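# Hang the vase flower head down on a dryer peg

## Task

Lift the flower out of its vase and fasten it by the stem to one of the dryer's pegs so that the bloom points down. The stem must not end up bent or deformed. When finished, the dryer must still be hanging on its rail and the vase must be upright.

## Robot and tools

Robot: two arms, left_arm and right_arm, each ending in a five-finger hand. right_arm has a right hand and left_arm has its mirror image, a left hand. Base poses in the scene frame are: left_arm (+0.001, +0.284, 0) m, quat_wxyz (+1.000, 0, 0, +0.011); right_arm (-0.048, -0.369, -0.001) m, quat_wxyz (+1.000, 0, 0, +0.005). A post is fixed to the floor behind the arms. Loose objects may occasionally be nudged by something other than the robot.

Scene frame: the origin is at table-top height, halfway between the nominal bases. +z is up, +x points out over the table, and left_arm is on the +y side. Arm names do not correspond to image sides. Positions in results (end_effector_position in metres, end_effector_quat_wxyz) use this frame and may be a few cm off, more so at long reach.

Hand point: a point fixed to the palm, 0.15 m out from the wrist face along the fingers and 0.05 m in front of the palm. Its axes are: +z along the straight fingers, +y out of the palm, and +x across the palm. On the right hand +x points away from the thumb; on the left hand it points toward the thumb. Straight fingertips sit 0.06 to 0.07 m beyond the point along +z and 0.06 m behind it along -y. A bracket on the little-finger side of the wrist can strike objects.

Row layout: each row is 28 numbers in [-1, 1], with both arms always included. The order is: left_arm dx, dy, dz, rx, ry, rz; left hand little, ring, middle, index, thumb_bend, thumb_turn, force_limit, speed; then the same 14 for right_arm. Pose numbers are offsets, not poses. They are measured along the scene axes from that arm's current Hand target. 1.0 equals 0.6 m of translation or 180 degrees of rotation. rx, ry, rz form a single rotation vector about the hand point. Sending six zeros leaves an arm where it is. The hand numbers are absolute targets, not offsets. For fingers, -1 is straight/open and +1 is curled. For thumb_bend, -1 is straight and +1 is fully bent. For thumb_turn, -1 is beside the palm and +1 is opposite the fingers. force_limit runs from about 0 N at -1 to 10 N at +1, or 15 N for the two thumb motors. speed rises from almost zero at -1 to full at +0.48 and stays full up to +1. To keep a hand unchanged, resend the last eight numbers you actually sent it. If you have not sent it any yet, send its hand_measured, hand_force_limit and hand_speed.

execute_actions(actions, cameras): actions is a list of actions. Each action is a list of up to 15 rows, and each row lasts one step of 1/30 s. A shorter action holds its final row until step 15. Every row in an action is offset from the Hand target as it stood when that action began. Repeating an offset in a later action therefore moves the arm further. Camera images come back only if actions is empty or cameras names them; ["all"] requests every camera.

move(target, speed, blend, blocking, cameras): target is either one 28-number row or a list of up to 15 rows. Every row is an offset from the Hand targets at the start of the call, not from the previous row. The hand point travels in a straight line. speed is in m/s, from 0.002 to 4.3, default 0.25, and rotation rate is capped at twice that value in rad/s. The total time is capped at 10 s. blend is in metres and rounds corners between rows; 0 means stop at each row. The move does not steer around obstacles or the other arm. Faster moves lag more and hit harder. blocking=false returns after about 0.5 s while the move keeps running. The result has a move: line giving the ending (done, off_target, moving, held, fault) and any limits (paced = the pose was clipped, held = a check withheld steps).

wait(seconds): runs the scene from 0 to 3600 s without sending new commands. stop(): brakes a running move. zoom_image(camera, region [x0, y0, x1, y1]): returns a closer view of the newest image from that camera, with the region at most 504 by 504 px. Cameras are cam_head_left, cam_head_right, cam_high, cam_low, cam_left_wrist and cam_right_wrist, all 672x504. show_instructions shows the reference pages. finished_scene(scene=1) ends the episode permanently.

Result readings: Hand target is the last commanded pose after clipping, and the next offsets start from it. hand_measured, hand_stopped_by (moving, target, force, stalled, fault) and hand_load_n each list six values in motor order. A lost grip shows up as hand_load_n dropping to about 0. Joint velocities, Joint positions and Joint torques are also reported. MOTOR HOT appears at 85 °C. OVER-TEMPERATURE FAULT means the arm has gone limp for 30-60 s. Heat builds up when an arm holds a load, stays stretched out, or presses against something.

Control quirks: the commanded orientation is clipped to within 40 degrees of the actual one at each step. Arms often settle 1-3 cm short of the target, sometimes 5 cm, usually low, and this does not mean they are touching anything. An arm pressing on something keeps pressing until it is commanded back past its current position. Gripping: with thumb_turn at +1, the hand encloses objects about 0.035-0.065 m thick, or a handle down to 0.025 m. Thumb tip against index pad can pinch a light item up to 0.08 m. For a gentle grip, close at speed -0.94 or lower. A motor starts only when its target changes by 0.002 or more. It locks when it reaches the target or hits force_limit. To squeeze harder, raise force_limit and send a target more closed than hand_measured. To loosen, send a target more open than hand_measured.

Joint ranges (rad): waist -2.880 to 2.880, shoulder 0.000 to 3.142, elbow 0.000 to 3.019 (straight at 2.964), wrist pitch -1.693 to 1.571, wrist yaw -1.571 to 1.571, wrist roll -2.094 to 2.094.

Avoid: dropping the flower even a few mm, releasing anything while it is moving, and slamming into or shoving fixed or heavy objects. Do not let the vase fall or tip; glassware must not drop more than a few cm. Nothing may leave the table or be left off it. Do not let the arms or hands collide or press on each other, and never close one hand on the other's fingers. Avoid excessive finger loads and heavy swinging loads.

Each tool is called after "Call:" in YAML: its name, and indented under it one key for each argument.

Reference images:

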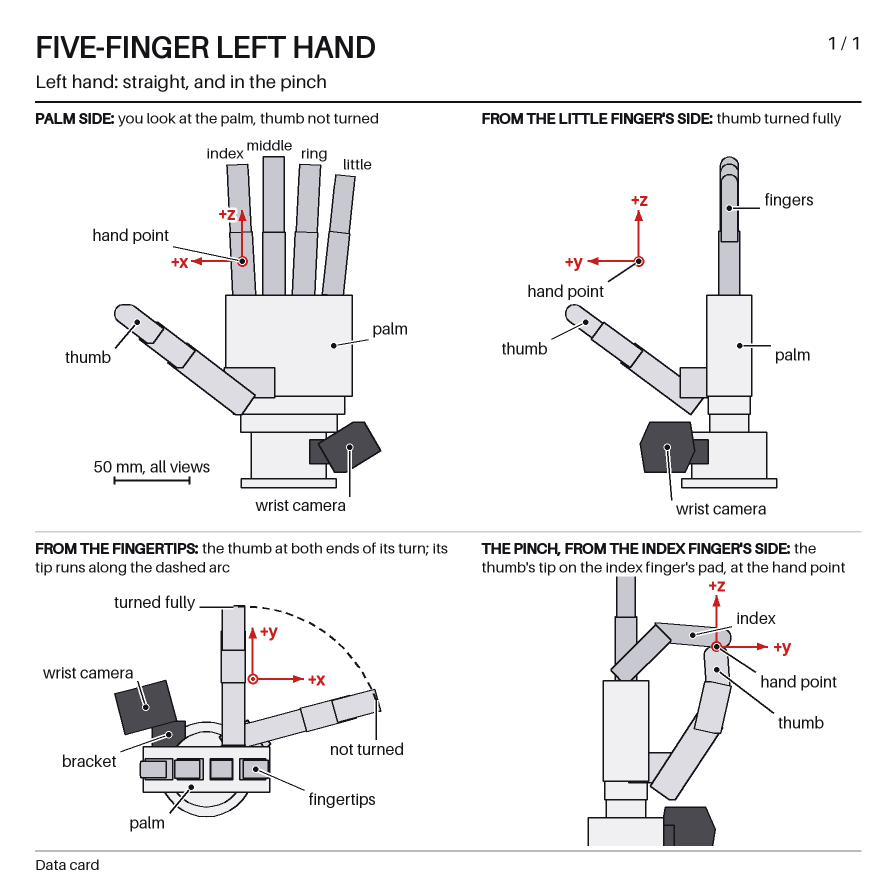

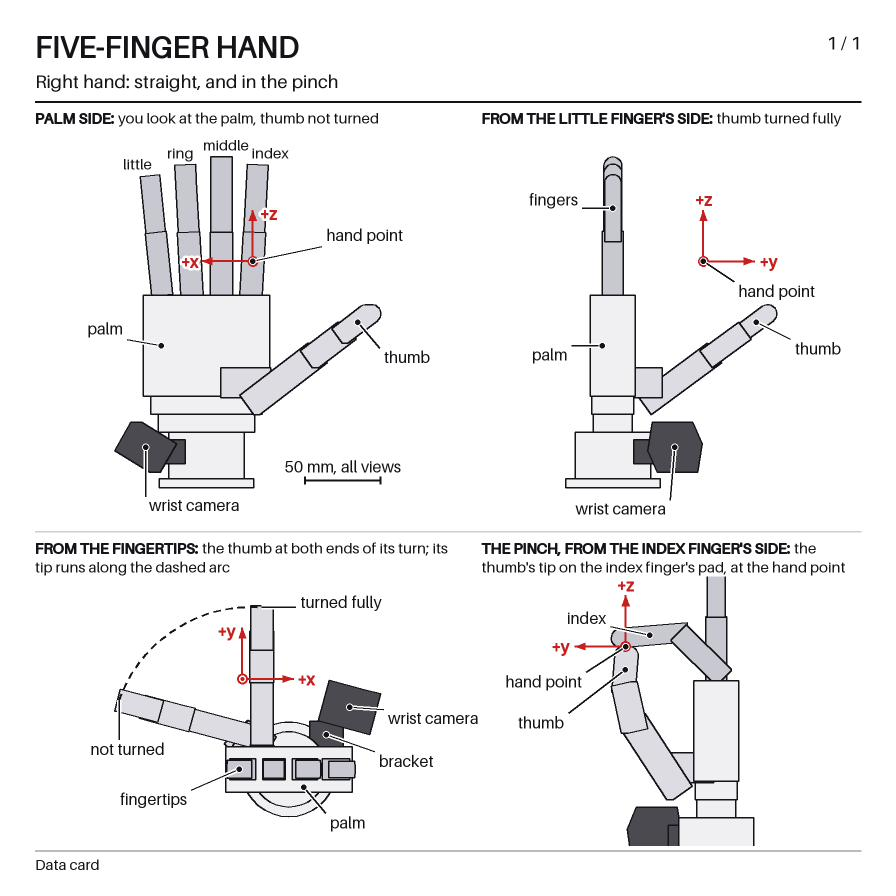

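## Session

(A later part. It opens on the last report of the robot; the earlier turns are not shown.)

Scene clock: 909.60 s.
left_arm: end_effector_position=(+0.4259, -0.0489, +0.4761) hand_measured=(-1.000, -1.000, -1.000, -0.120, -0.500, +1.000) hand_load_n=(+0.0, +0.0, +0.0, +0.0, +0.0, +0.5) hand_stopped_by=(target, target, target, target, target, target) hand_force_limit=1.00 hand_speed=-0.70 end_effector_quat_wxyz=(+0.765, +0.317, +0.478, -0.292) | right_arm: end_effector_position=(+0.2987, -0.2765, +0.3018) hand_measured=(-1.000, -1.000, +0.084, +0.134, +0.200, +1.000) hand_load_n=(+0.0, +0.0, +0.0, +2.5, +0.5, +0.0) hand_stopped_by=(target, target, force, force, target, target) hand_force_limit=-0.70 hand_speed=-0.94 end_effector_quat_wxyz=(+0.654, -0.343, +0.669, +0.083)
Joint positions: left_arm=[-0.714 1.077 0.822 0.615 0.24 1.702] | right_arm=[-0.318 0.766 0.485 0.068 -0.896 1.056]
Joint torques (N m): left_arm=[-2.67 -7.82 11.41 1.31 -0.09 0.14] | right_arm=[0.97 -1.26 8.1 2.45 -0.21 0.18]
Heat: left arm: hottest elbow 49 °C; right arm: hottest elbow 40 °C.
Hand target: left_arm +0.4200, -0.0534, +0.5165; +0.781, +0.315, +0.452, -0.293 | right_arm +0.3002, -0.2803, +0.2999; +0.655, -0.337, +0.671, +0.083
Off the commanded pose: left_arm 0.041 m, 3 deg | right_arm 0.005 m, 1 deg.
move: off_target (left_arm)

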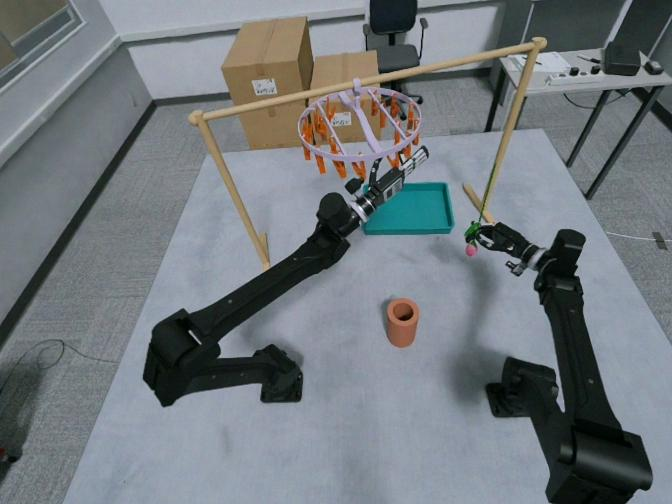

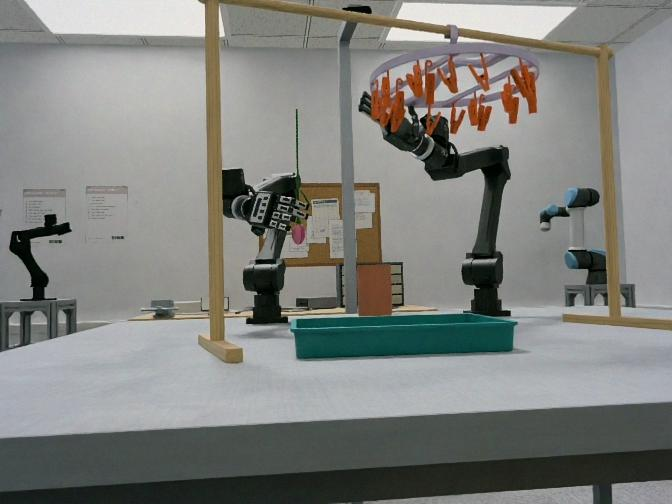

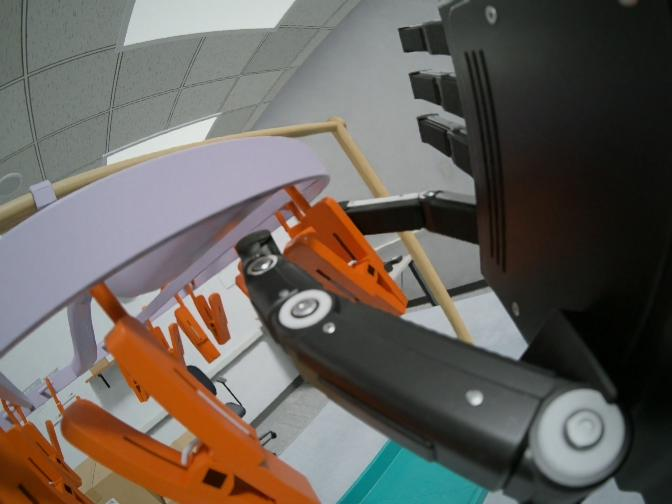

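Call:
move:
  target: [0,0,0,0,0,0,-1,-1,-1,0.02,-0.2,1,-0.2,-0.7,0,0,0,0,0,0,-1,-1,0.4,0.4,0.2,1,-0.7,-0.94]
  speed: 0.05
  cameras: ["cam_head_left","cam_low","cam_left_wrist"]

Call:
zoom_image:
  camera: "cam_left_wrist"
  region: [150, 100, 420, 360]

Call:
zoom_image:
  camera: "cam_low"
  region: [370, 80, 440, 150]

Call:
zoom_image:
  camera: "cam_head_left"
  region: [360, 120, 430, 190]

Scene clock: 917.30 s.
left_arm: end_effector_position=(+0.4259, -0.0489, +0.4761) hand_measured=(-1.000, -1.000, -1.000, +0.018, -0.350, +1.000) hand_load_n=(+0.0, +0.0, +0.0, +8.5, +6.5, -0.5) hand_stopped_by=(target, target, target, force, force, target) hand_force_limit=-0.20 hand_speed=-0.70 end_effector_quat_wxyz=(+0.765, +0.317, +0.478, -0.292) | right_arm: end_effector_position=(+0.2987, -0.2765, +0.3018) hand_measured=(-1.000, -1.000, +0.084, +0.134, +0.200, +1.000) hand_load_n=(+0.0, +0.0, +0.5, +2.0, +0.5, +0.0) hand_stopped_by=(target, target, force, force, target, target) hand_force_limit=-0.70 hand_speed=-0.94 end_effector_quat_wxyz=(+0.654, -0.343, +0.669, +0.083)
Joint positions: left_arm=[-0.714 1.077 0.822 0.615 0.24 1.702] | right_arm=[-0.318 0.766 0.485 0.068 -0.896 1.056]
Joint torques (N m): left_arm=[-2.73 -7.77 11.41 1.26 -0.09 0.13] | right_arm=[0.97 -1.26 8.1 2.45 -0.21 0.18]
Heat: left arm: hottest elbow 50 °C; right arm: hottest elbow 41 °C.
Hand target: left_arm +0.4200, -0.0534, +0.5166; +0.781, +0.315, +0.452, -0.293 | right_arm +0.3002, -0.2803, +0.2999; +0.655, -0.337, +0.671, +0.083
Off the commanded pose: left_arm 0.041 m, 3 deg | right_arm 0.005 m, 1 deg.
move: done

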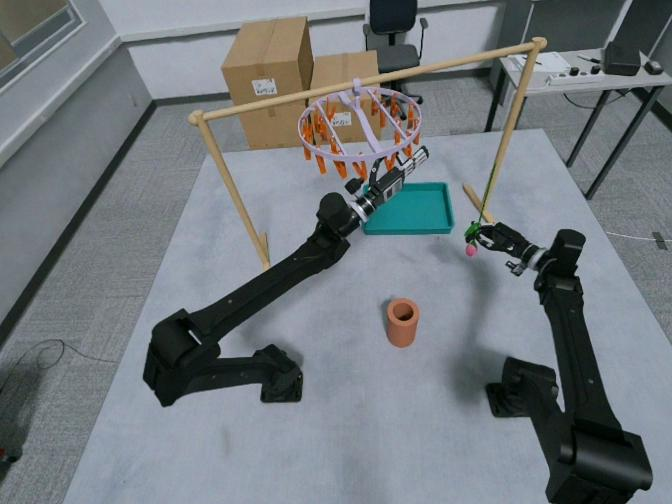

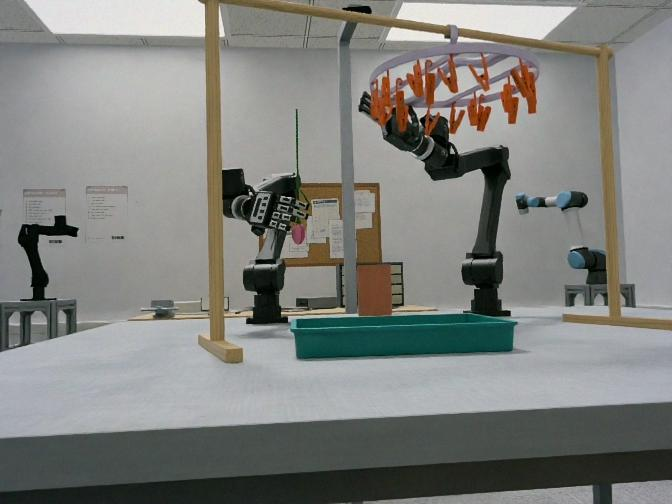

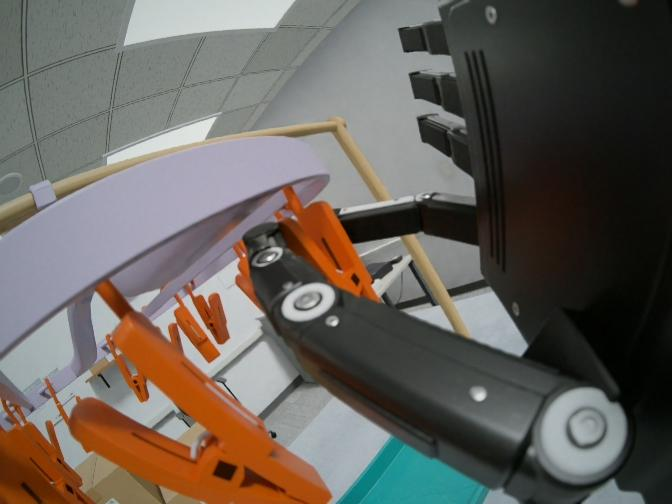

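Scaled by 1.867 from the camera's image (finer frame: 960x720).

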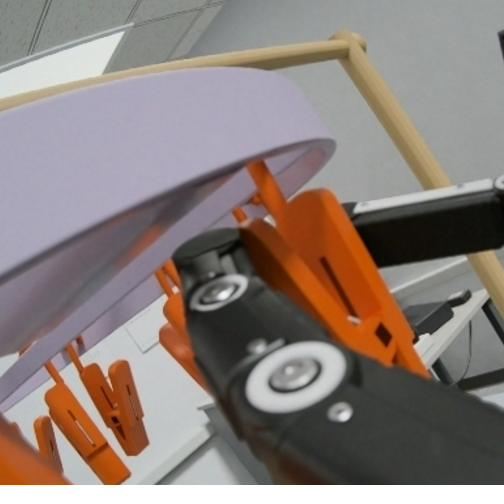

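Scaled by 7.200 from the camera's image (finer frame: 960x720).

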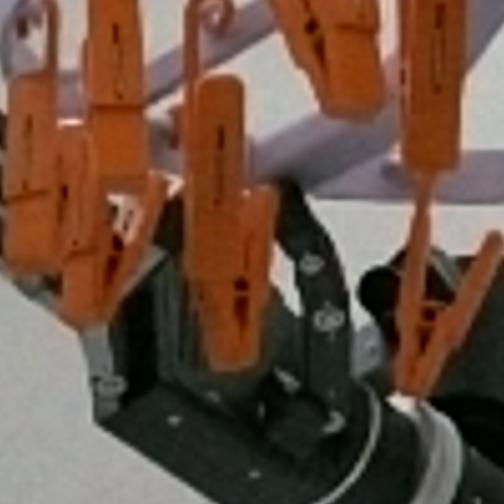

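Scaled by 7.200 from the camera's image (finer frame: 960x720).

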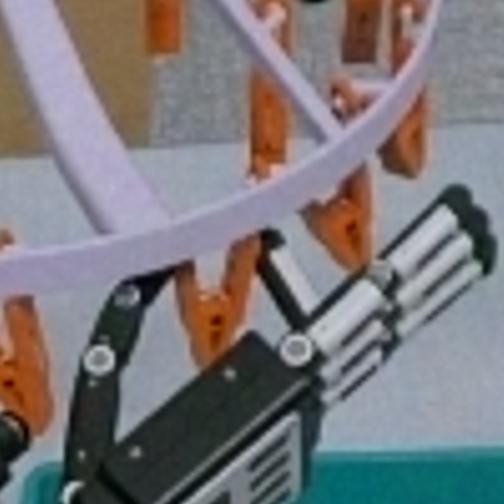

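Call:
move:
  target: [0,0,0,0,0,0,-1,-1,-1,0.1,0.05,1,1.0,-0.9,0,0,0,0,0,0,-1,-1,0.4,0.4,0.2,1,-0.7,-0.94]
  speed: 0.05
  cameras: ["cam_head_left","cam_low","cam_left_wrist"]

Call:
zoom_image:
  camera: "cam_left_wrist"
  region: [150, 100, 420, 360]

Call:
zoom_image:
  camera: "cam_low"
  region: [380, 90, 430, 140]

Call:
zoom_image:
  camera: "cam_head_left"
  region: [370, 130, 420, 180]

Scene clock: 925.90 s.
left_arm: end_effector_position=(+0.4259, -0.0489, +0.4761) hand_measured=(-1.000, -1.000, -1.000, +0.042, +0.040, +1.000) hand_load_n=(+0.0, +0.0, +0.0, +21.0, +13.0, -2.5) hand_stopped_by=(target, target, target, force, stalled, target) hand_force_limit=1.00 hand_speed=-0.90 end_effector_quat_wxyz=(+0.765, +0.317, +0.478, -0.292) | right_arm: end_effector_position=(+0.2987, -0.2765, +0.3018) hand_measured=(-1.000, -1.000, +0.084, +0.134, +0.200, +1.000) hand_load_n=(+0.0, +0.0, +0.0, +2.5, +0.0, +0.0) hand_stopped_by=(target, target, force, force, target, target) hand_force_limit=-0.70 hand_speed=-0.94 end_effector_quat_wxyz=(+0.654, -0.343, +0.669, +0.083)
Joint positions: left_arm=[-0.714 1.077 0.822 0.615 0.24 1.702] | right_arm=[-0.318 0.766 0.485 0.068 -0.896 1.056]
Joint torques (N m): left_arm=[-2.73 -7.77 11.43 1.26 -0.08 0.13] | right_arm=[0.91 -1.32 8.12 2.45 -0.21 0.18]
Heat: left arm: hottest elbow 50 °C; right arm: hottest elbow 41 °C.
Hand target: left_arm +0.4200, -0.0534, +0.5166; +0.781, +0.315, +0.452, -0.294 | right_arm +0.3002, -0.2803, +0.2999; +0.655, -0.337, +0.671, +0.083
Off the commanded pose: left_arm 0.041 m, 3 deg | right_arm 0.005 m, 1 deg.
move: done

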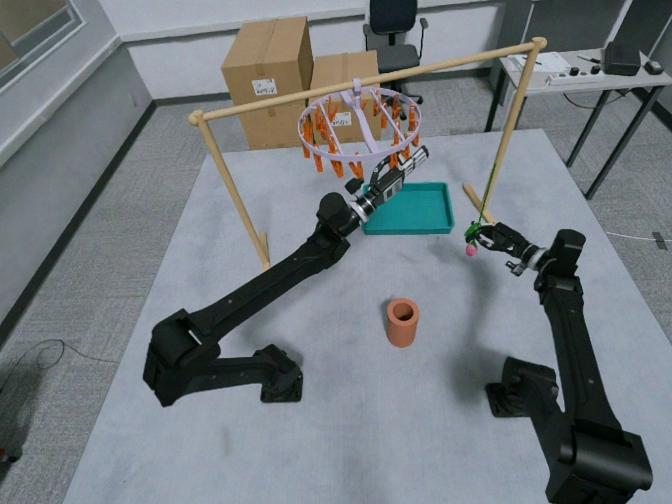

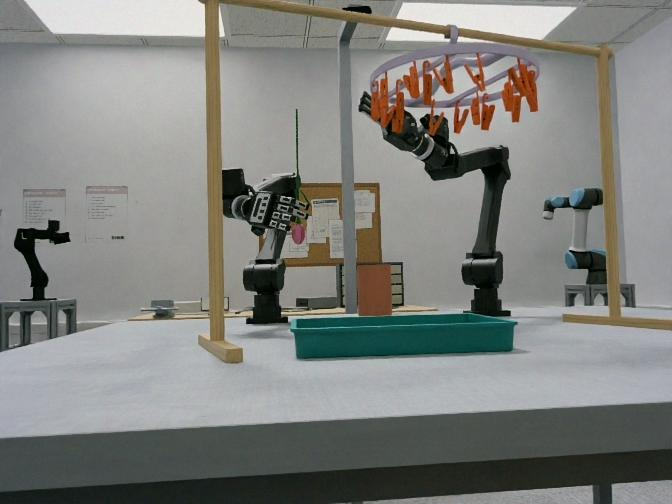

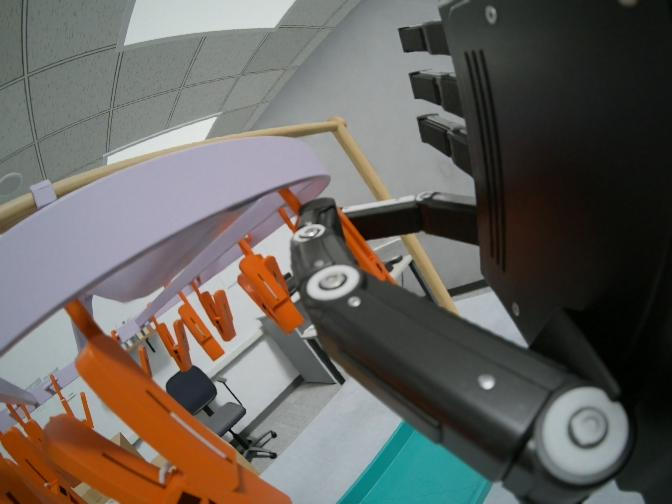

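Scaled by 1.867 from the camera's image (finer frame: 960x720).

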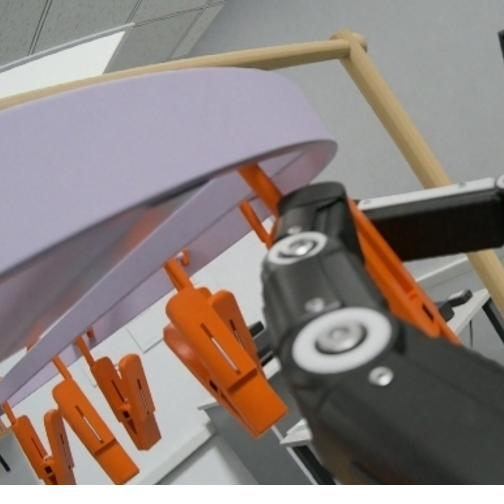

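Scaled by 10.080 from the camera's image (finer frame: 960x720).

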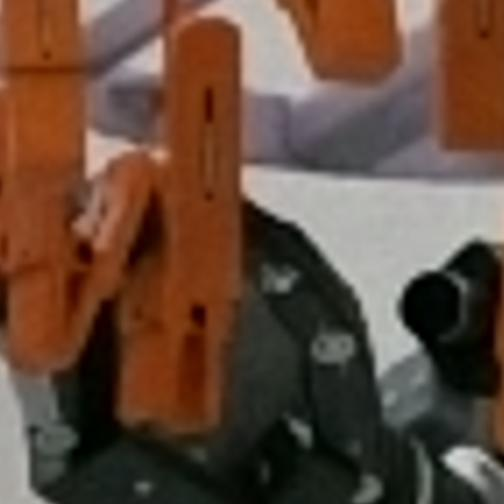

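Scaled by 10.080 from the camera's image (finer frame: 960x720).

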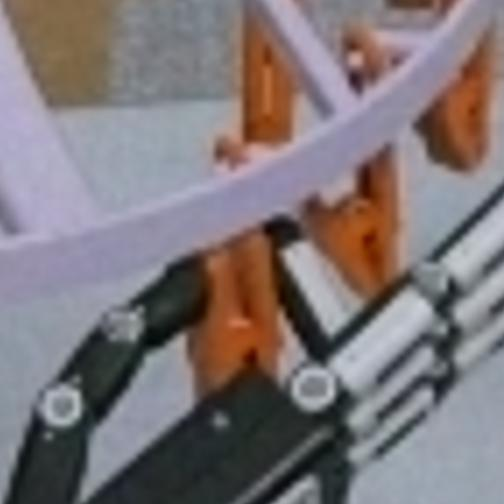

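Call:
zoom_image:
  camera: "cam_head_left"
  region: [440, 140, 540, 270]

Call:
zoom_image:
  camera: "cam_low"
  region: [250, 90, 350, 260]

Scaled by 3.877 from the camera's image (finer frame: 960x720).

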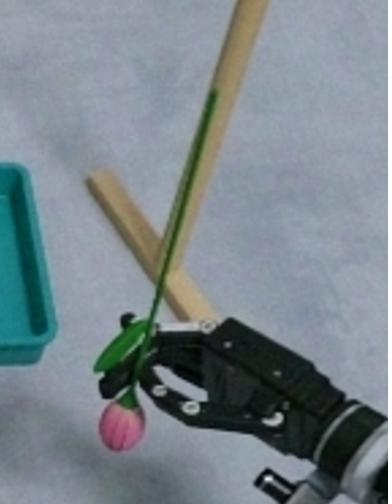

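Scaled by 2.965 from the camera's image (finer frame: 960x720).

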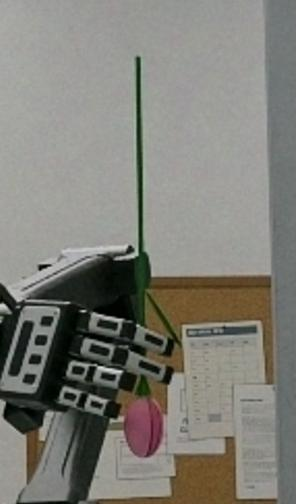

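Call:
move:
  target:
    - [0,0,0,0,0,0,-1,-1,-1,0.1,0.05,1,1.0,-0.9,0,0,-0.217,0,0,0,-1,-1,0.4,0.4,0.2,1,-0.7,-0.94]
    - [0,0,0,0,0,0,-1,-1,-1,0.1,0.05,1,1.0,-0.9,0.15,0.325,-0.217,0,0,0,-1,-1,0.4,0.4,0.2,1,-0.7,-0.94]
  speed: 0.12
  cameras: ["cam_head_left","cam_low","cam_left_wrist","cam_right_wrist"]

Call:
zoom_image:
  camera: "cam_head_left"
  region: [360, 130, 460, 270]

Call:
zoom_image:
  camera: "cam_low"
  region: [340, 90, 440, 260]

Scene clock: 960.10 s.
left_arm: end_effector_position=(+0.4259, -0.0489, +0.4761) hand_measured=(-1.000, -1.000, -1.000, +0.042, +0.040, +1.000) hand_load_n=(+0.0, +0.0, +0.0, +21.5, +13.0, -2.5) hand_stopped_by=(target, target, target, force, stalled, target) hand_force_limit=1.00 hand_speed=-0.90 end_effector_quat_wxyz=(+0.765, +0.317, +0.478, -0.292) | right_arm: end_effector_position=(+0.3795, -0.0926, +0.1553) hand_measured=(-1.000, -1.000, +0.084, +0.134, +0.200, +1.000) hand_load_n=(+0.0, +0.0, +0.0, +2.0, +0.0, +0.0) hand_stopped_by=(target, target, force, force, target, target) hand_force_limit=-0.70 hand_speed=-0.94 end_effector_quat_wxyz=(+0.640, -0.342, +0.683, +0.080)
Joint positions: left_arm=[-0.714 1.077 0.822 0.615 0.24 1.702] | right_arm=[0.35 1.454 0.454 0.828 -0.225 1.191]
Joint torques (N m): left_arm=[-2.67 -7.77 11.43 1.26 -0.09 0.13] | right_arm=[2.43 -8 8.02 2.84 0.14 0.19]
Heat: left arm: hottest elbow 52 °C; right arm: hottest elbow 40 °C.
Hand target: left_arm +0.4200, -0.0534, +0.5166; +0.781, +0.315, +0.452, -0.294 | right_arm +0.3900, -0.0852, +0.1696; +0.655, -0.337, +0.671, +0.083
Off the commanded pose: left_arm 0.041 m, 3 deg | right_arm 0.019 m, 2 deg.
move: off_target (right_arm)

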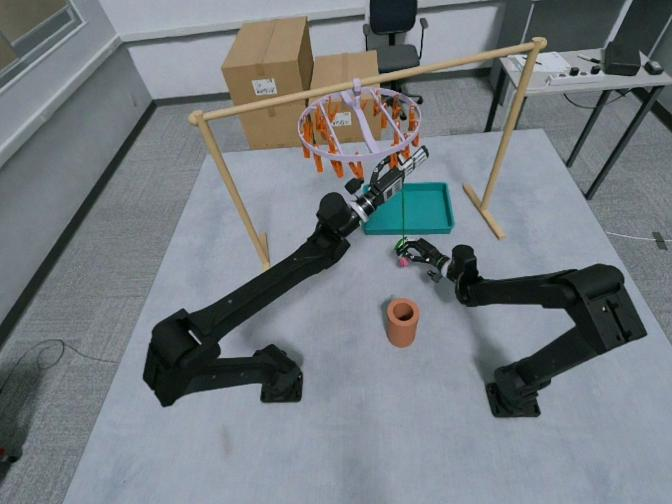

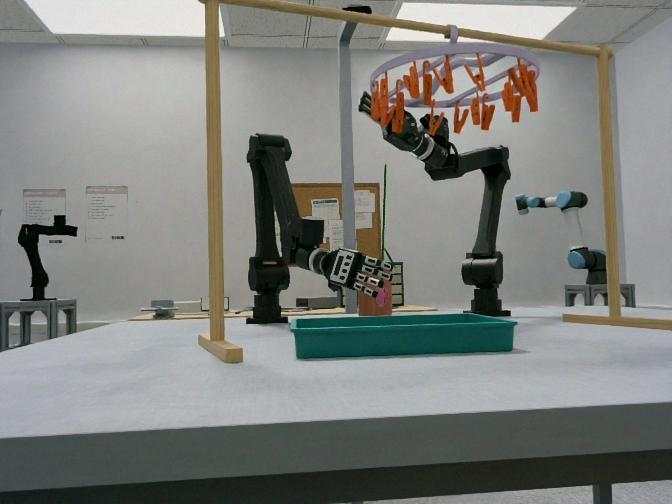

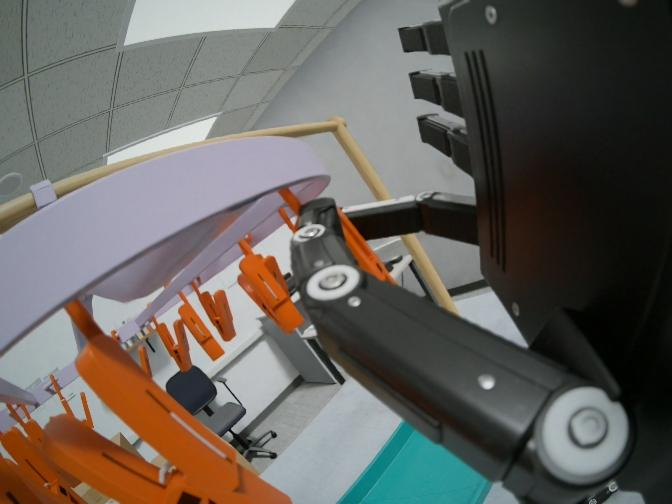

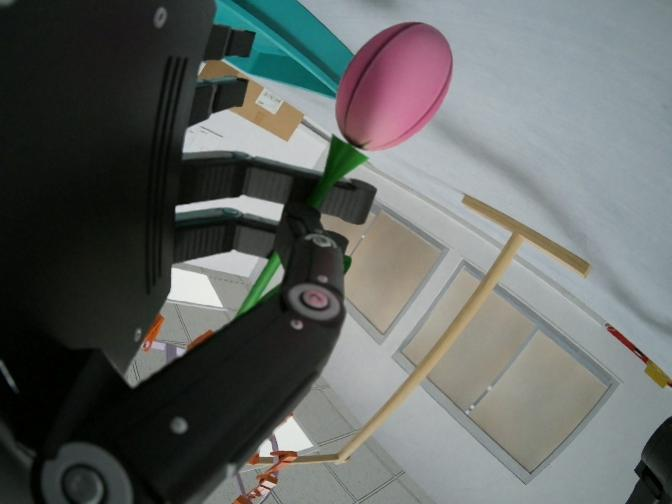

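Scaled by 3.600 from the camera's image (finer frame: 960x720).

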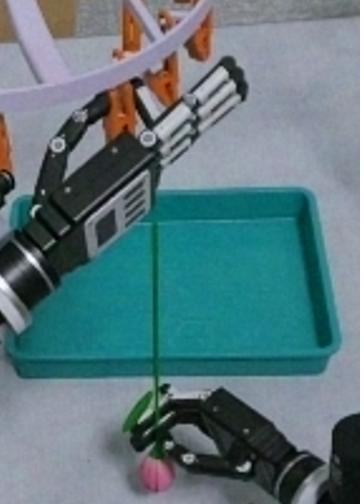

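Scaled by 2.965 from the camera's image (finer frame: 960x720).

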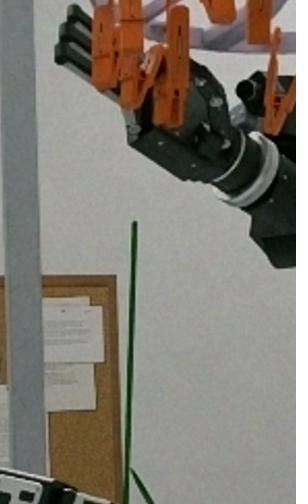

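Call:
execute_actions:
  actions: []

Call:
zoom_image:
  camera: "cam_high"
  region: [320, 0, 480, 120]

Call:
zoom_image:
  camera: "cam_head_right"
  region: [350, 130, 450, 270]

Scene clock: 969.20 s.
left_arm: end_effector_position=(+0.4259, -0.0489, +0.4761) hand_measured=(-1.000, -1.000, -1.000, +0.042, +0.040, +1.000) hand_load_n=(+0.0, +0.0, +0.0, +21.5, +13.0, -2.5) hand_stopped_by=(target, target, target, force, stalled, target) hand_force_limit=1.00 hand_speed=-0.90 end_effector_quat_wxyz=(+0.765, +0.317, +0.478, -0.292) | right_arm: end_effector_position=(+0.3795, -0.0926, +0.1553) hand_measured=(-1.000, -1.000, +0.084, +0.134, +0.200, +1.000) hand_load_n=(+0.0, +0.0, +0.5, +2.0, +0.5, +0.0) hand_stopped_by=(target, target, force, force, target, target) hand_force_limit=-0.70 hand_speed=-0.94 end_effector_quat_wxyz=(+0.640, -0.342, +0.683, +0.080)
Joint positions: left_arm=[-0.714 1.077 0.822 0.615 0.24 1.702] | right_arm=[0.35 1.454 0.454 0.828 -0.225 1.191]
Joint velocities: within noise
Joint torques (N m): left_arm=[-2.73 -7.71 11.44 1.26 -0.08 0.13] | right_arm=[2.49 -8 8.02 2.84 0.14 0.18]
Heat: left arm: hottest elbow 52 °C; right arm: hottest elbow 40 °C.
Hand target: left_arm +0.4200, -0.0534, +0.5166; +0.781, +0.315, +0.452, -0.294 | right_arm +0.3900, -0.0852, +0.1696; +0.655, -0.337, +0.671, +0.083
Off the commanded pose: left_arm 0.041 m, 3 deg | right_arm 0.019 m, 2 deg.

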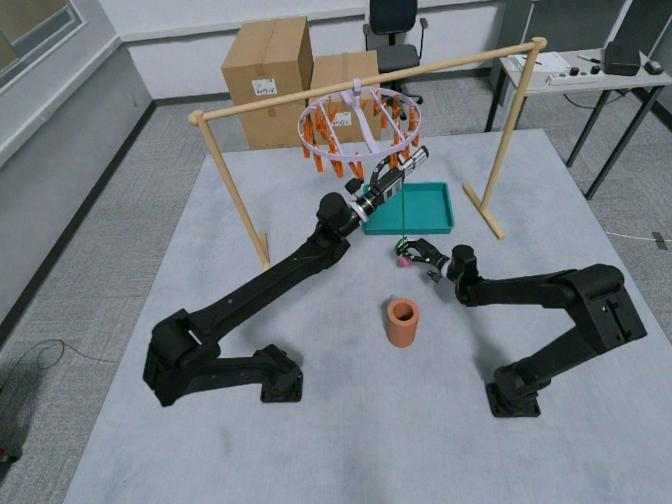

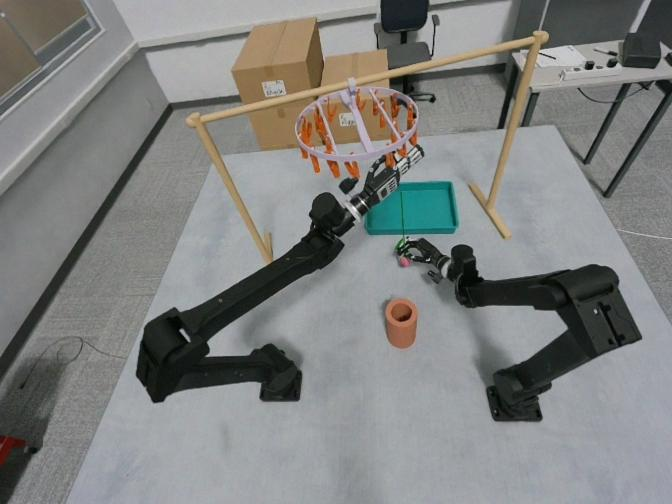

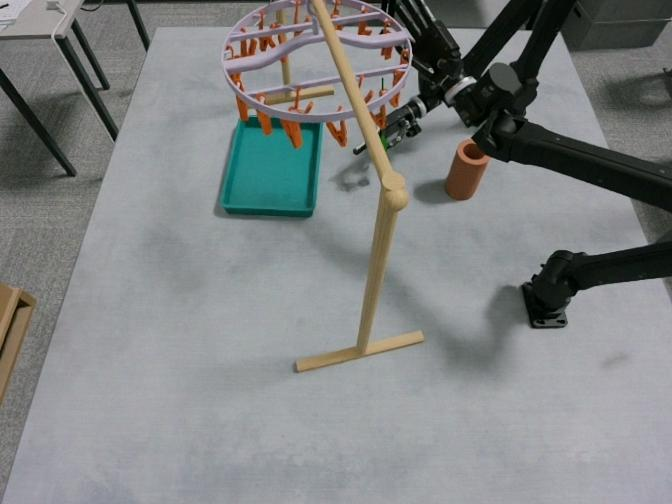

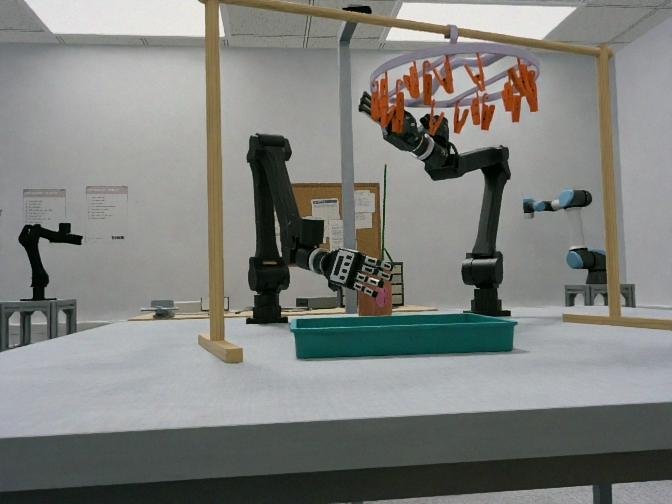

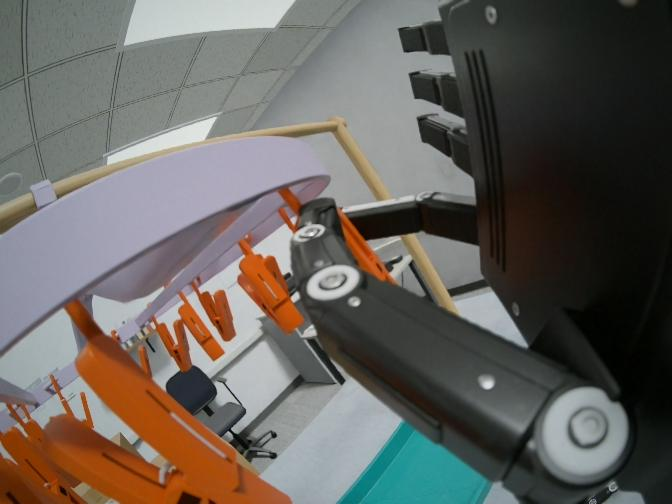

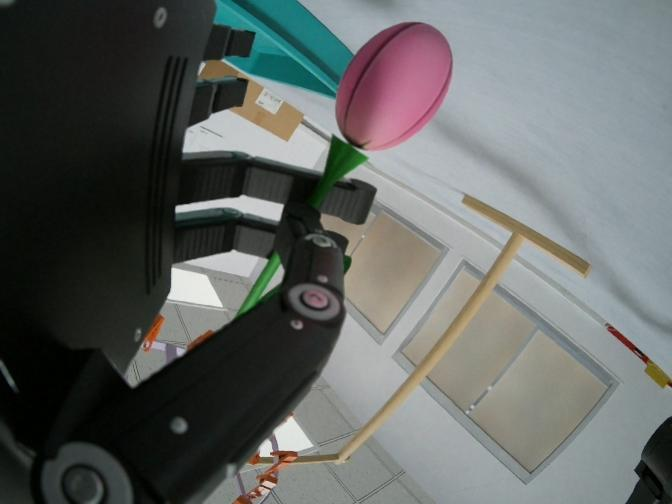

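Scaled by 3.150 from the camera's image (finer frame: 960x720).

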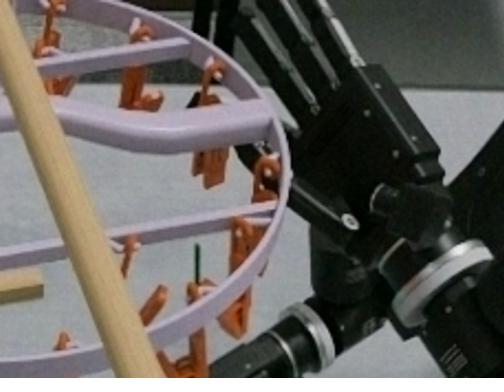

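Scaled by 3.600 from the camera's image (finer frame: 960x720).

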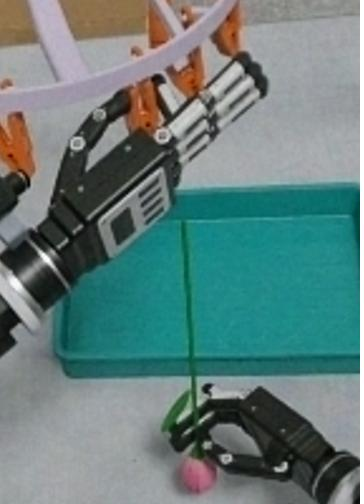

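Call:
zoom_image:
  camera: "cam_high"
  region: [370, 20, 440, 90]

Call:
zoom_image:
  camera: "cam_head_right"
  region: [370, 130, 430, 190]

Call:
zoom_image:
  camera: "cam_right_wrist"
  region: [120, 240, 340, 504]

Scaled by 7.200 from the camera's image (finer frame: 960x720).

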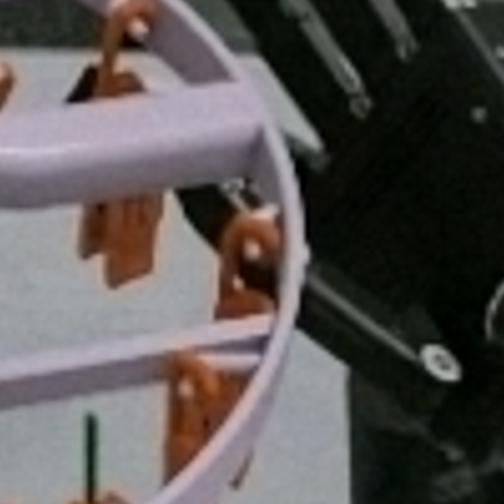

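Scaled by 8.400 from the camera's image (finer frame: 960x720).

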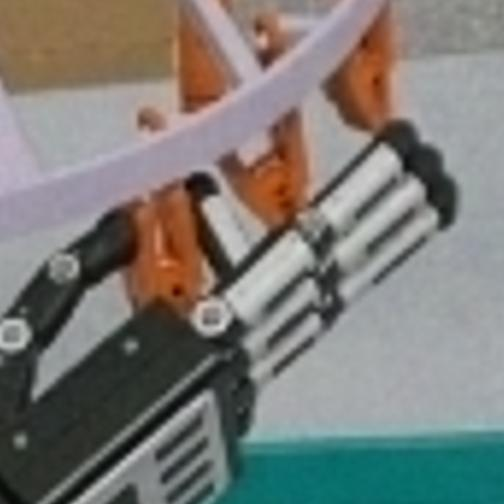

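Scaled by 1.909 from the camera's image (finer frame: 960x720).

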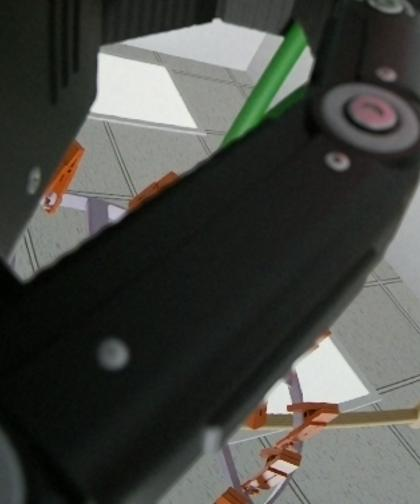

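Call:
move:
  target: [0,0,0,0,0,0,-1,-1,-1,0.1,0.05,1,1.0,-0.9,-0.0117,0.0417,0.07,0,0,0,-1,-1,0.4,0.4,0.2,1,-0.7,-0.94]
  speed: 0.06
  cameras: ["cam_head_left","cam_head_right","cam_low","cam_high"]

Call:
zoom_image:
  camera: "cam_head_left"
  region: [370, 130, 440, 200]

Call:
zoom_image:
  camera: "cam_low"
  region: [370, 90, 430, 180]

Call:
zoom_image:
  camera: "cam_high"
  region: [360, 20, 430, 90]

Scene clock: 1001.73 s.
left_arm: end_effector_position=(+0.4259, -0.0489, +0.4761) hand_measured=(-1.000, -1.000, -1.000, +0.042, +0.040, +1.000) hand_load_n=(+0.0, +0.0, +0.0, +21.5, +13.0, -2.5) hand_stopped_by=(target, target, target, force, stalled, target) hand_force_limit=1.00 hand_speed=-0.90 end_effector_quat_wxyz=(+0.765, +0.317, +0.478, -0.292) | right_arm: end_effector_position=(+0.3752, -0.0692, +0.1907) hand_measured=(-1.000, -1.000, +0.084, +0.134, +0.200, +1.000) hand_load_n=(+0.0, +0.0, +0.0, +2.5, +0.0, +0.0) hand_stopped_by=(target, target, force, force, target, target) hand_force_limit=-0.70 hand_speed=-0.94 end_effector_quat_wxyz=(+0.642, -0.342, +0.682, +0.078)
Joint positions: left_arm=[-0.714 1.077 0.822 0.615 0.24 1.702] | right_arm=[0.423 1.347 0.497 0.684 -0.15 1.202]
Joint torques (N m): left_arm=[-2.73 -7.77 11.43 1.26 -0.09 0.13] | right_arm=[2.73 -9.29 9.29 1.74 0.16 0.18]
Heat: left arm: hottest elbow 53 °C; right arm: hottest elbow 40 °C.
Hand target: left_arm +0.4200, -0.0534, +0.5166; +0.781, +0.315, +0.452, -0.294 | right_arm +0.3831, -0.0602, +0.2117; +0.655, -0.337, +0.671, +0.083
Off the commanded pose: left_arm 0.041 m, 3 deg | right_arm 0.024 m, 2 deg.
move: off_target (right_arm)
Images, in order (width x height): cam_head_left 672x504, cam_head_right 672x504, cam_high 672x504, cam_low 672x504.

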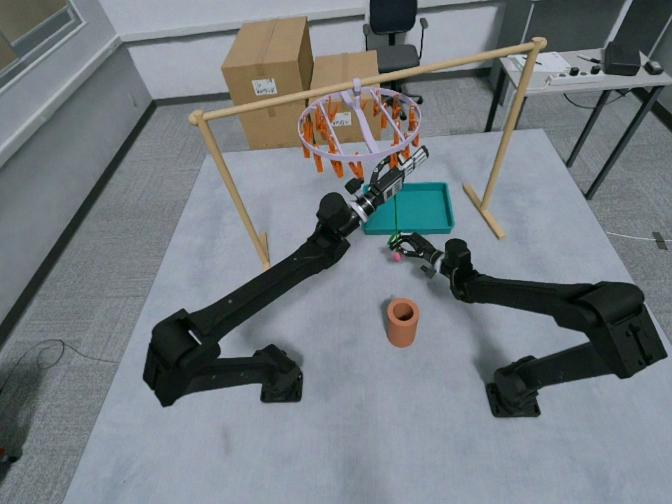

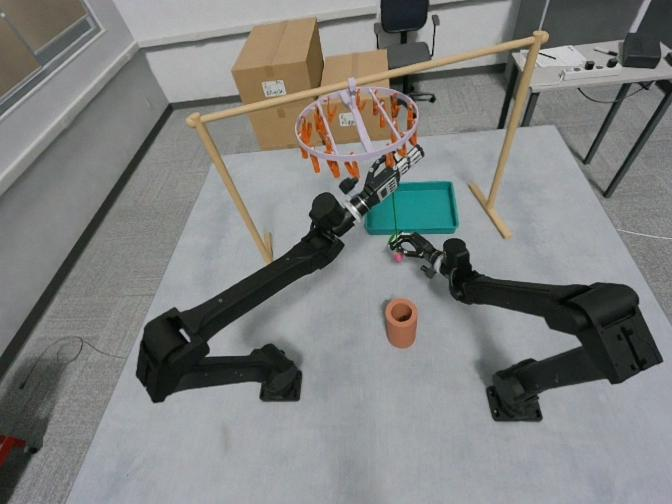

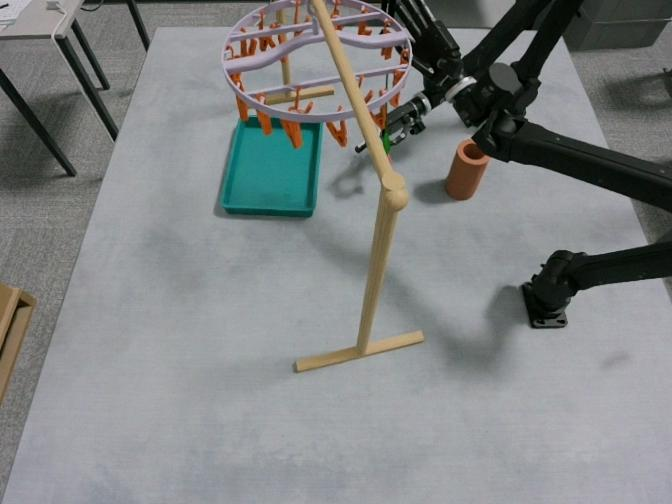

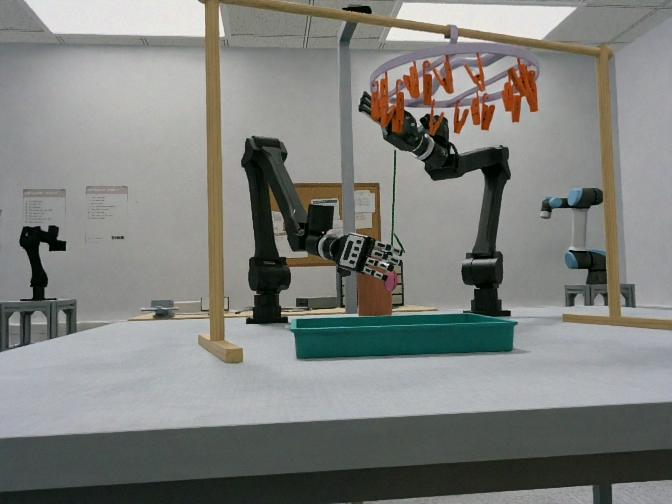

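Scaled by 7.200 from the camera's image (finer frame: 960x720).

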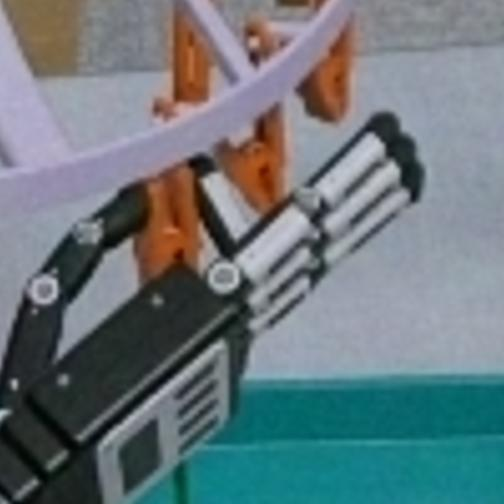

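Scaled by 5.600 from the camera's image (finer frame: 960x720).

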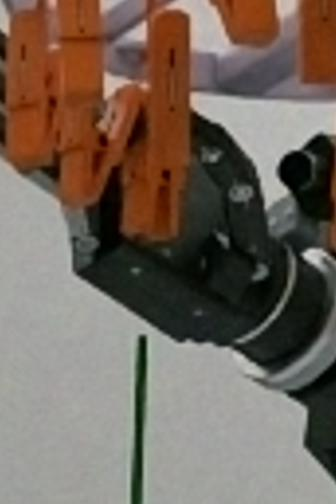

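Scaled by 7.200 from the camera's image (finer frame: 960x720).

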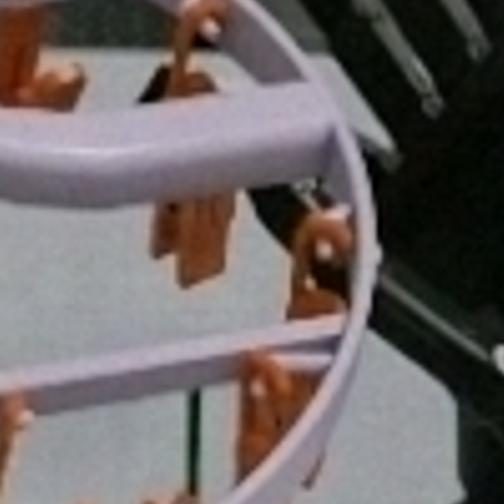

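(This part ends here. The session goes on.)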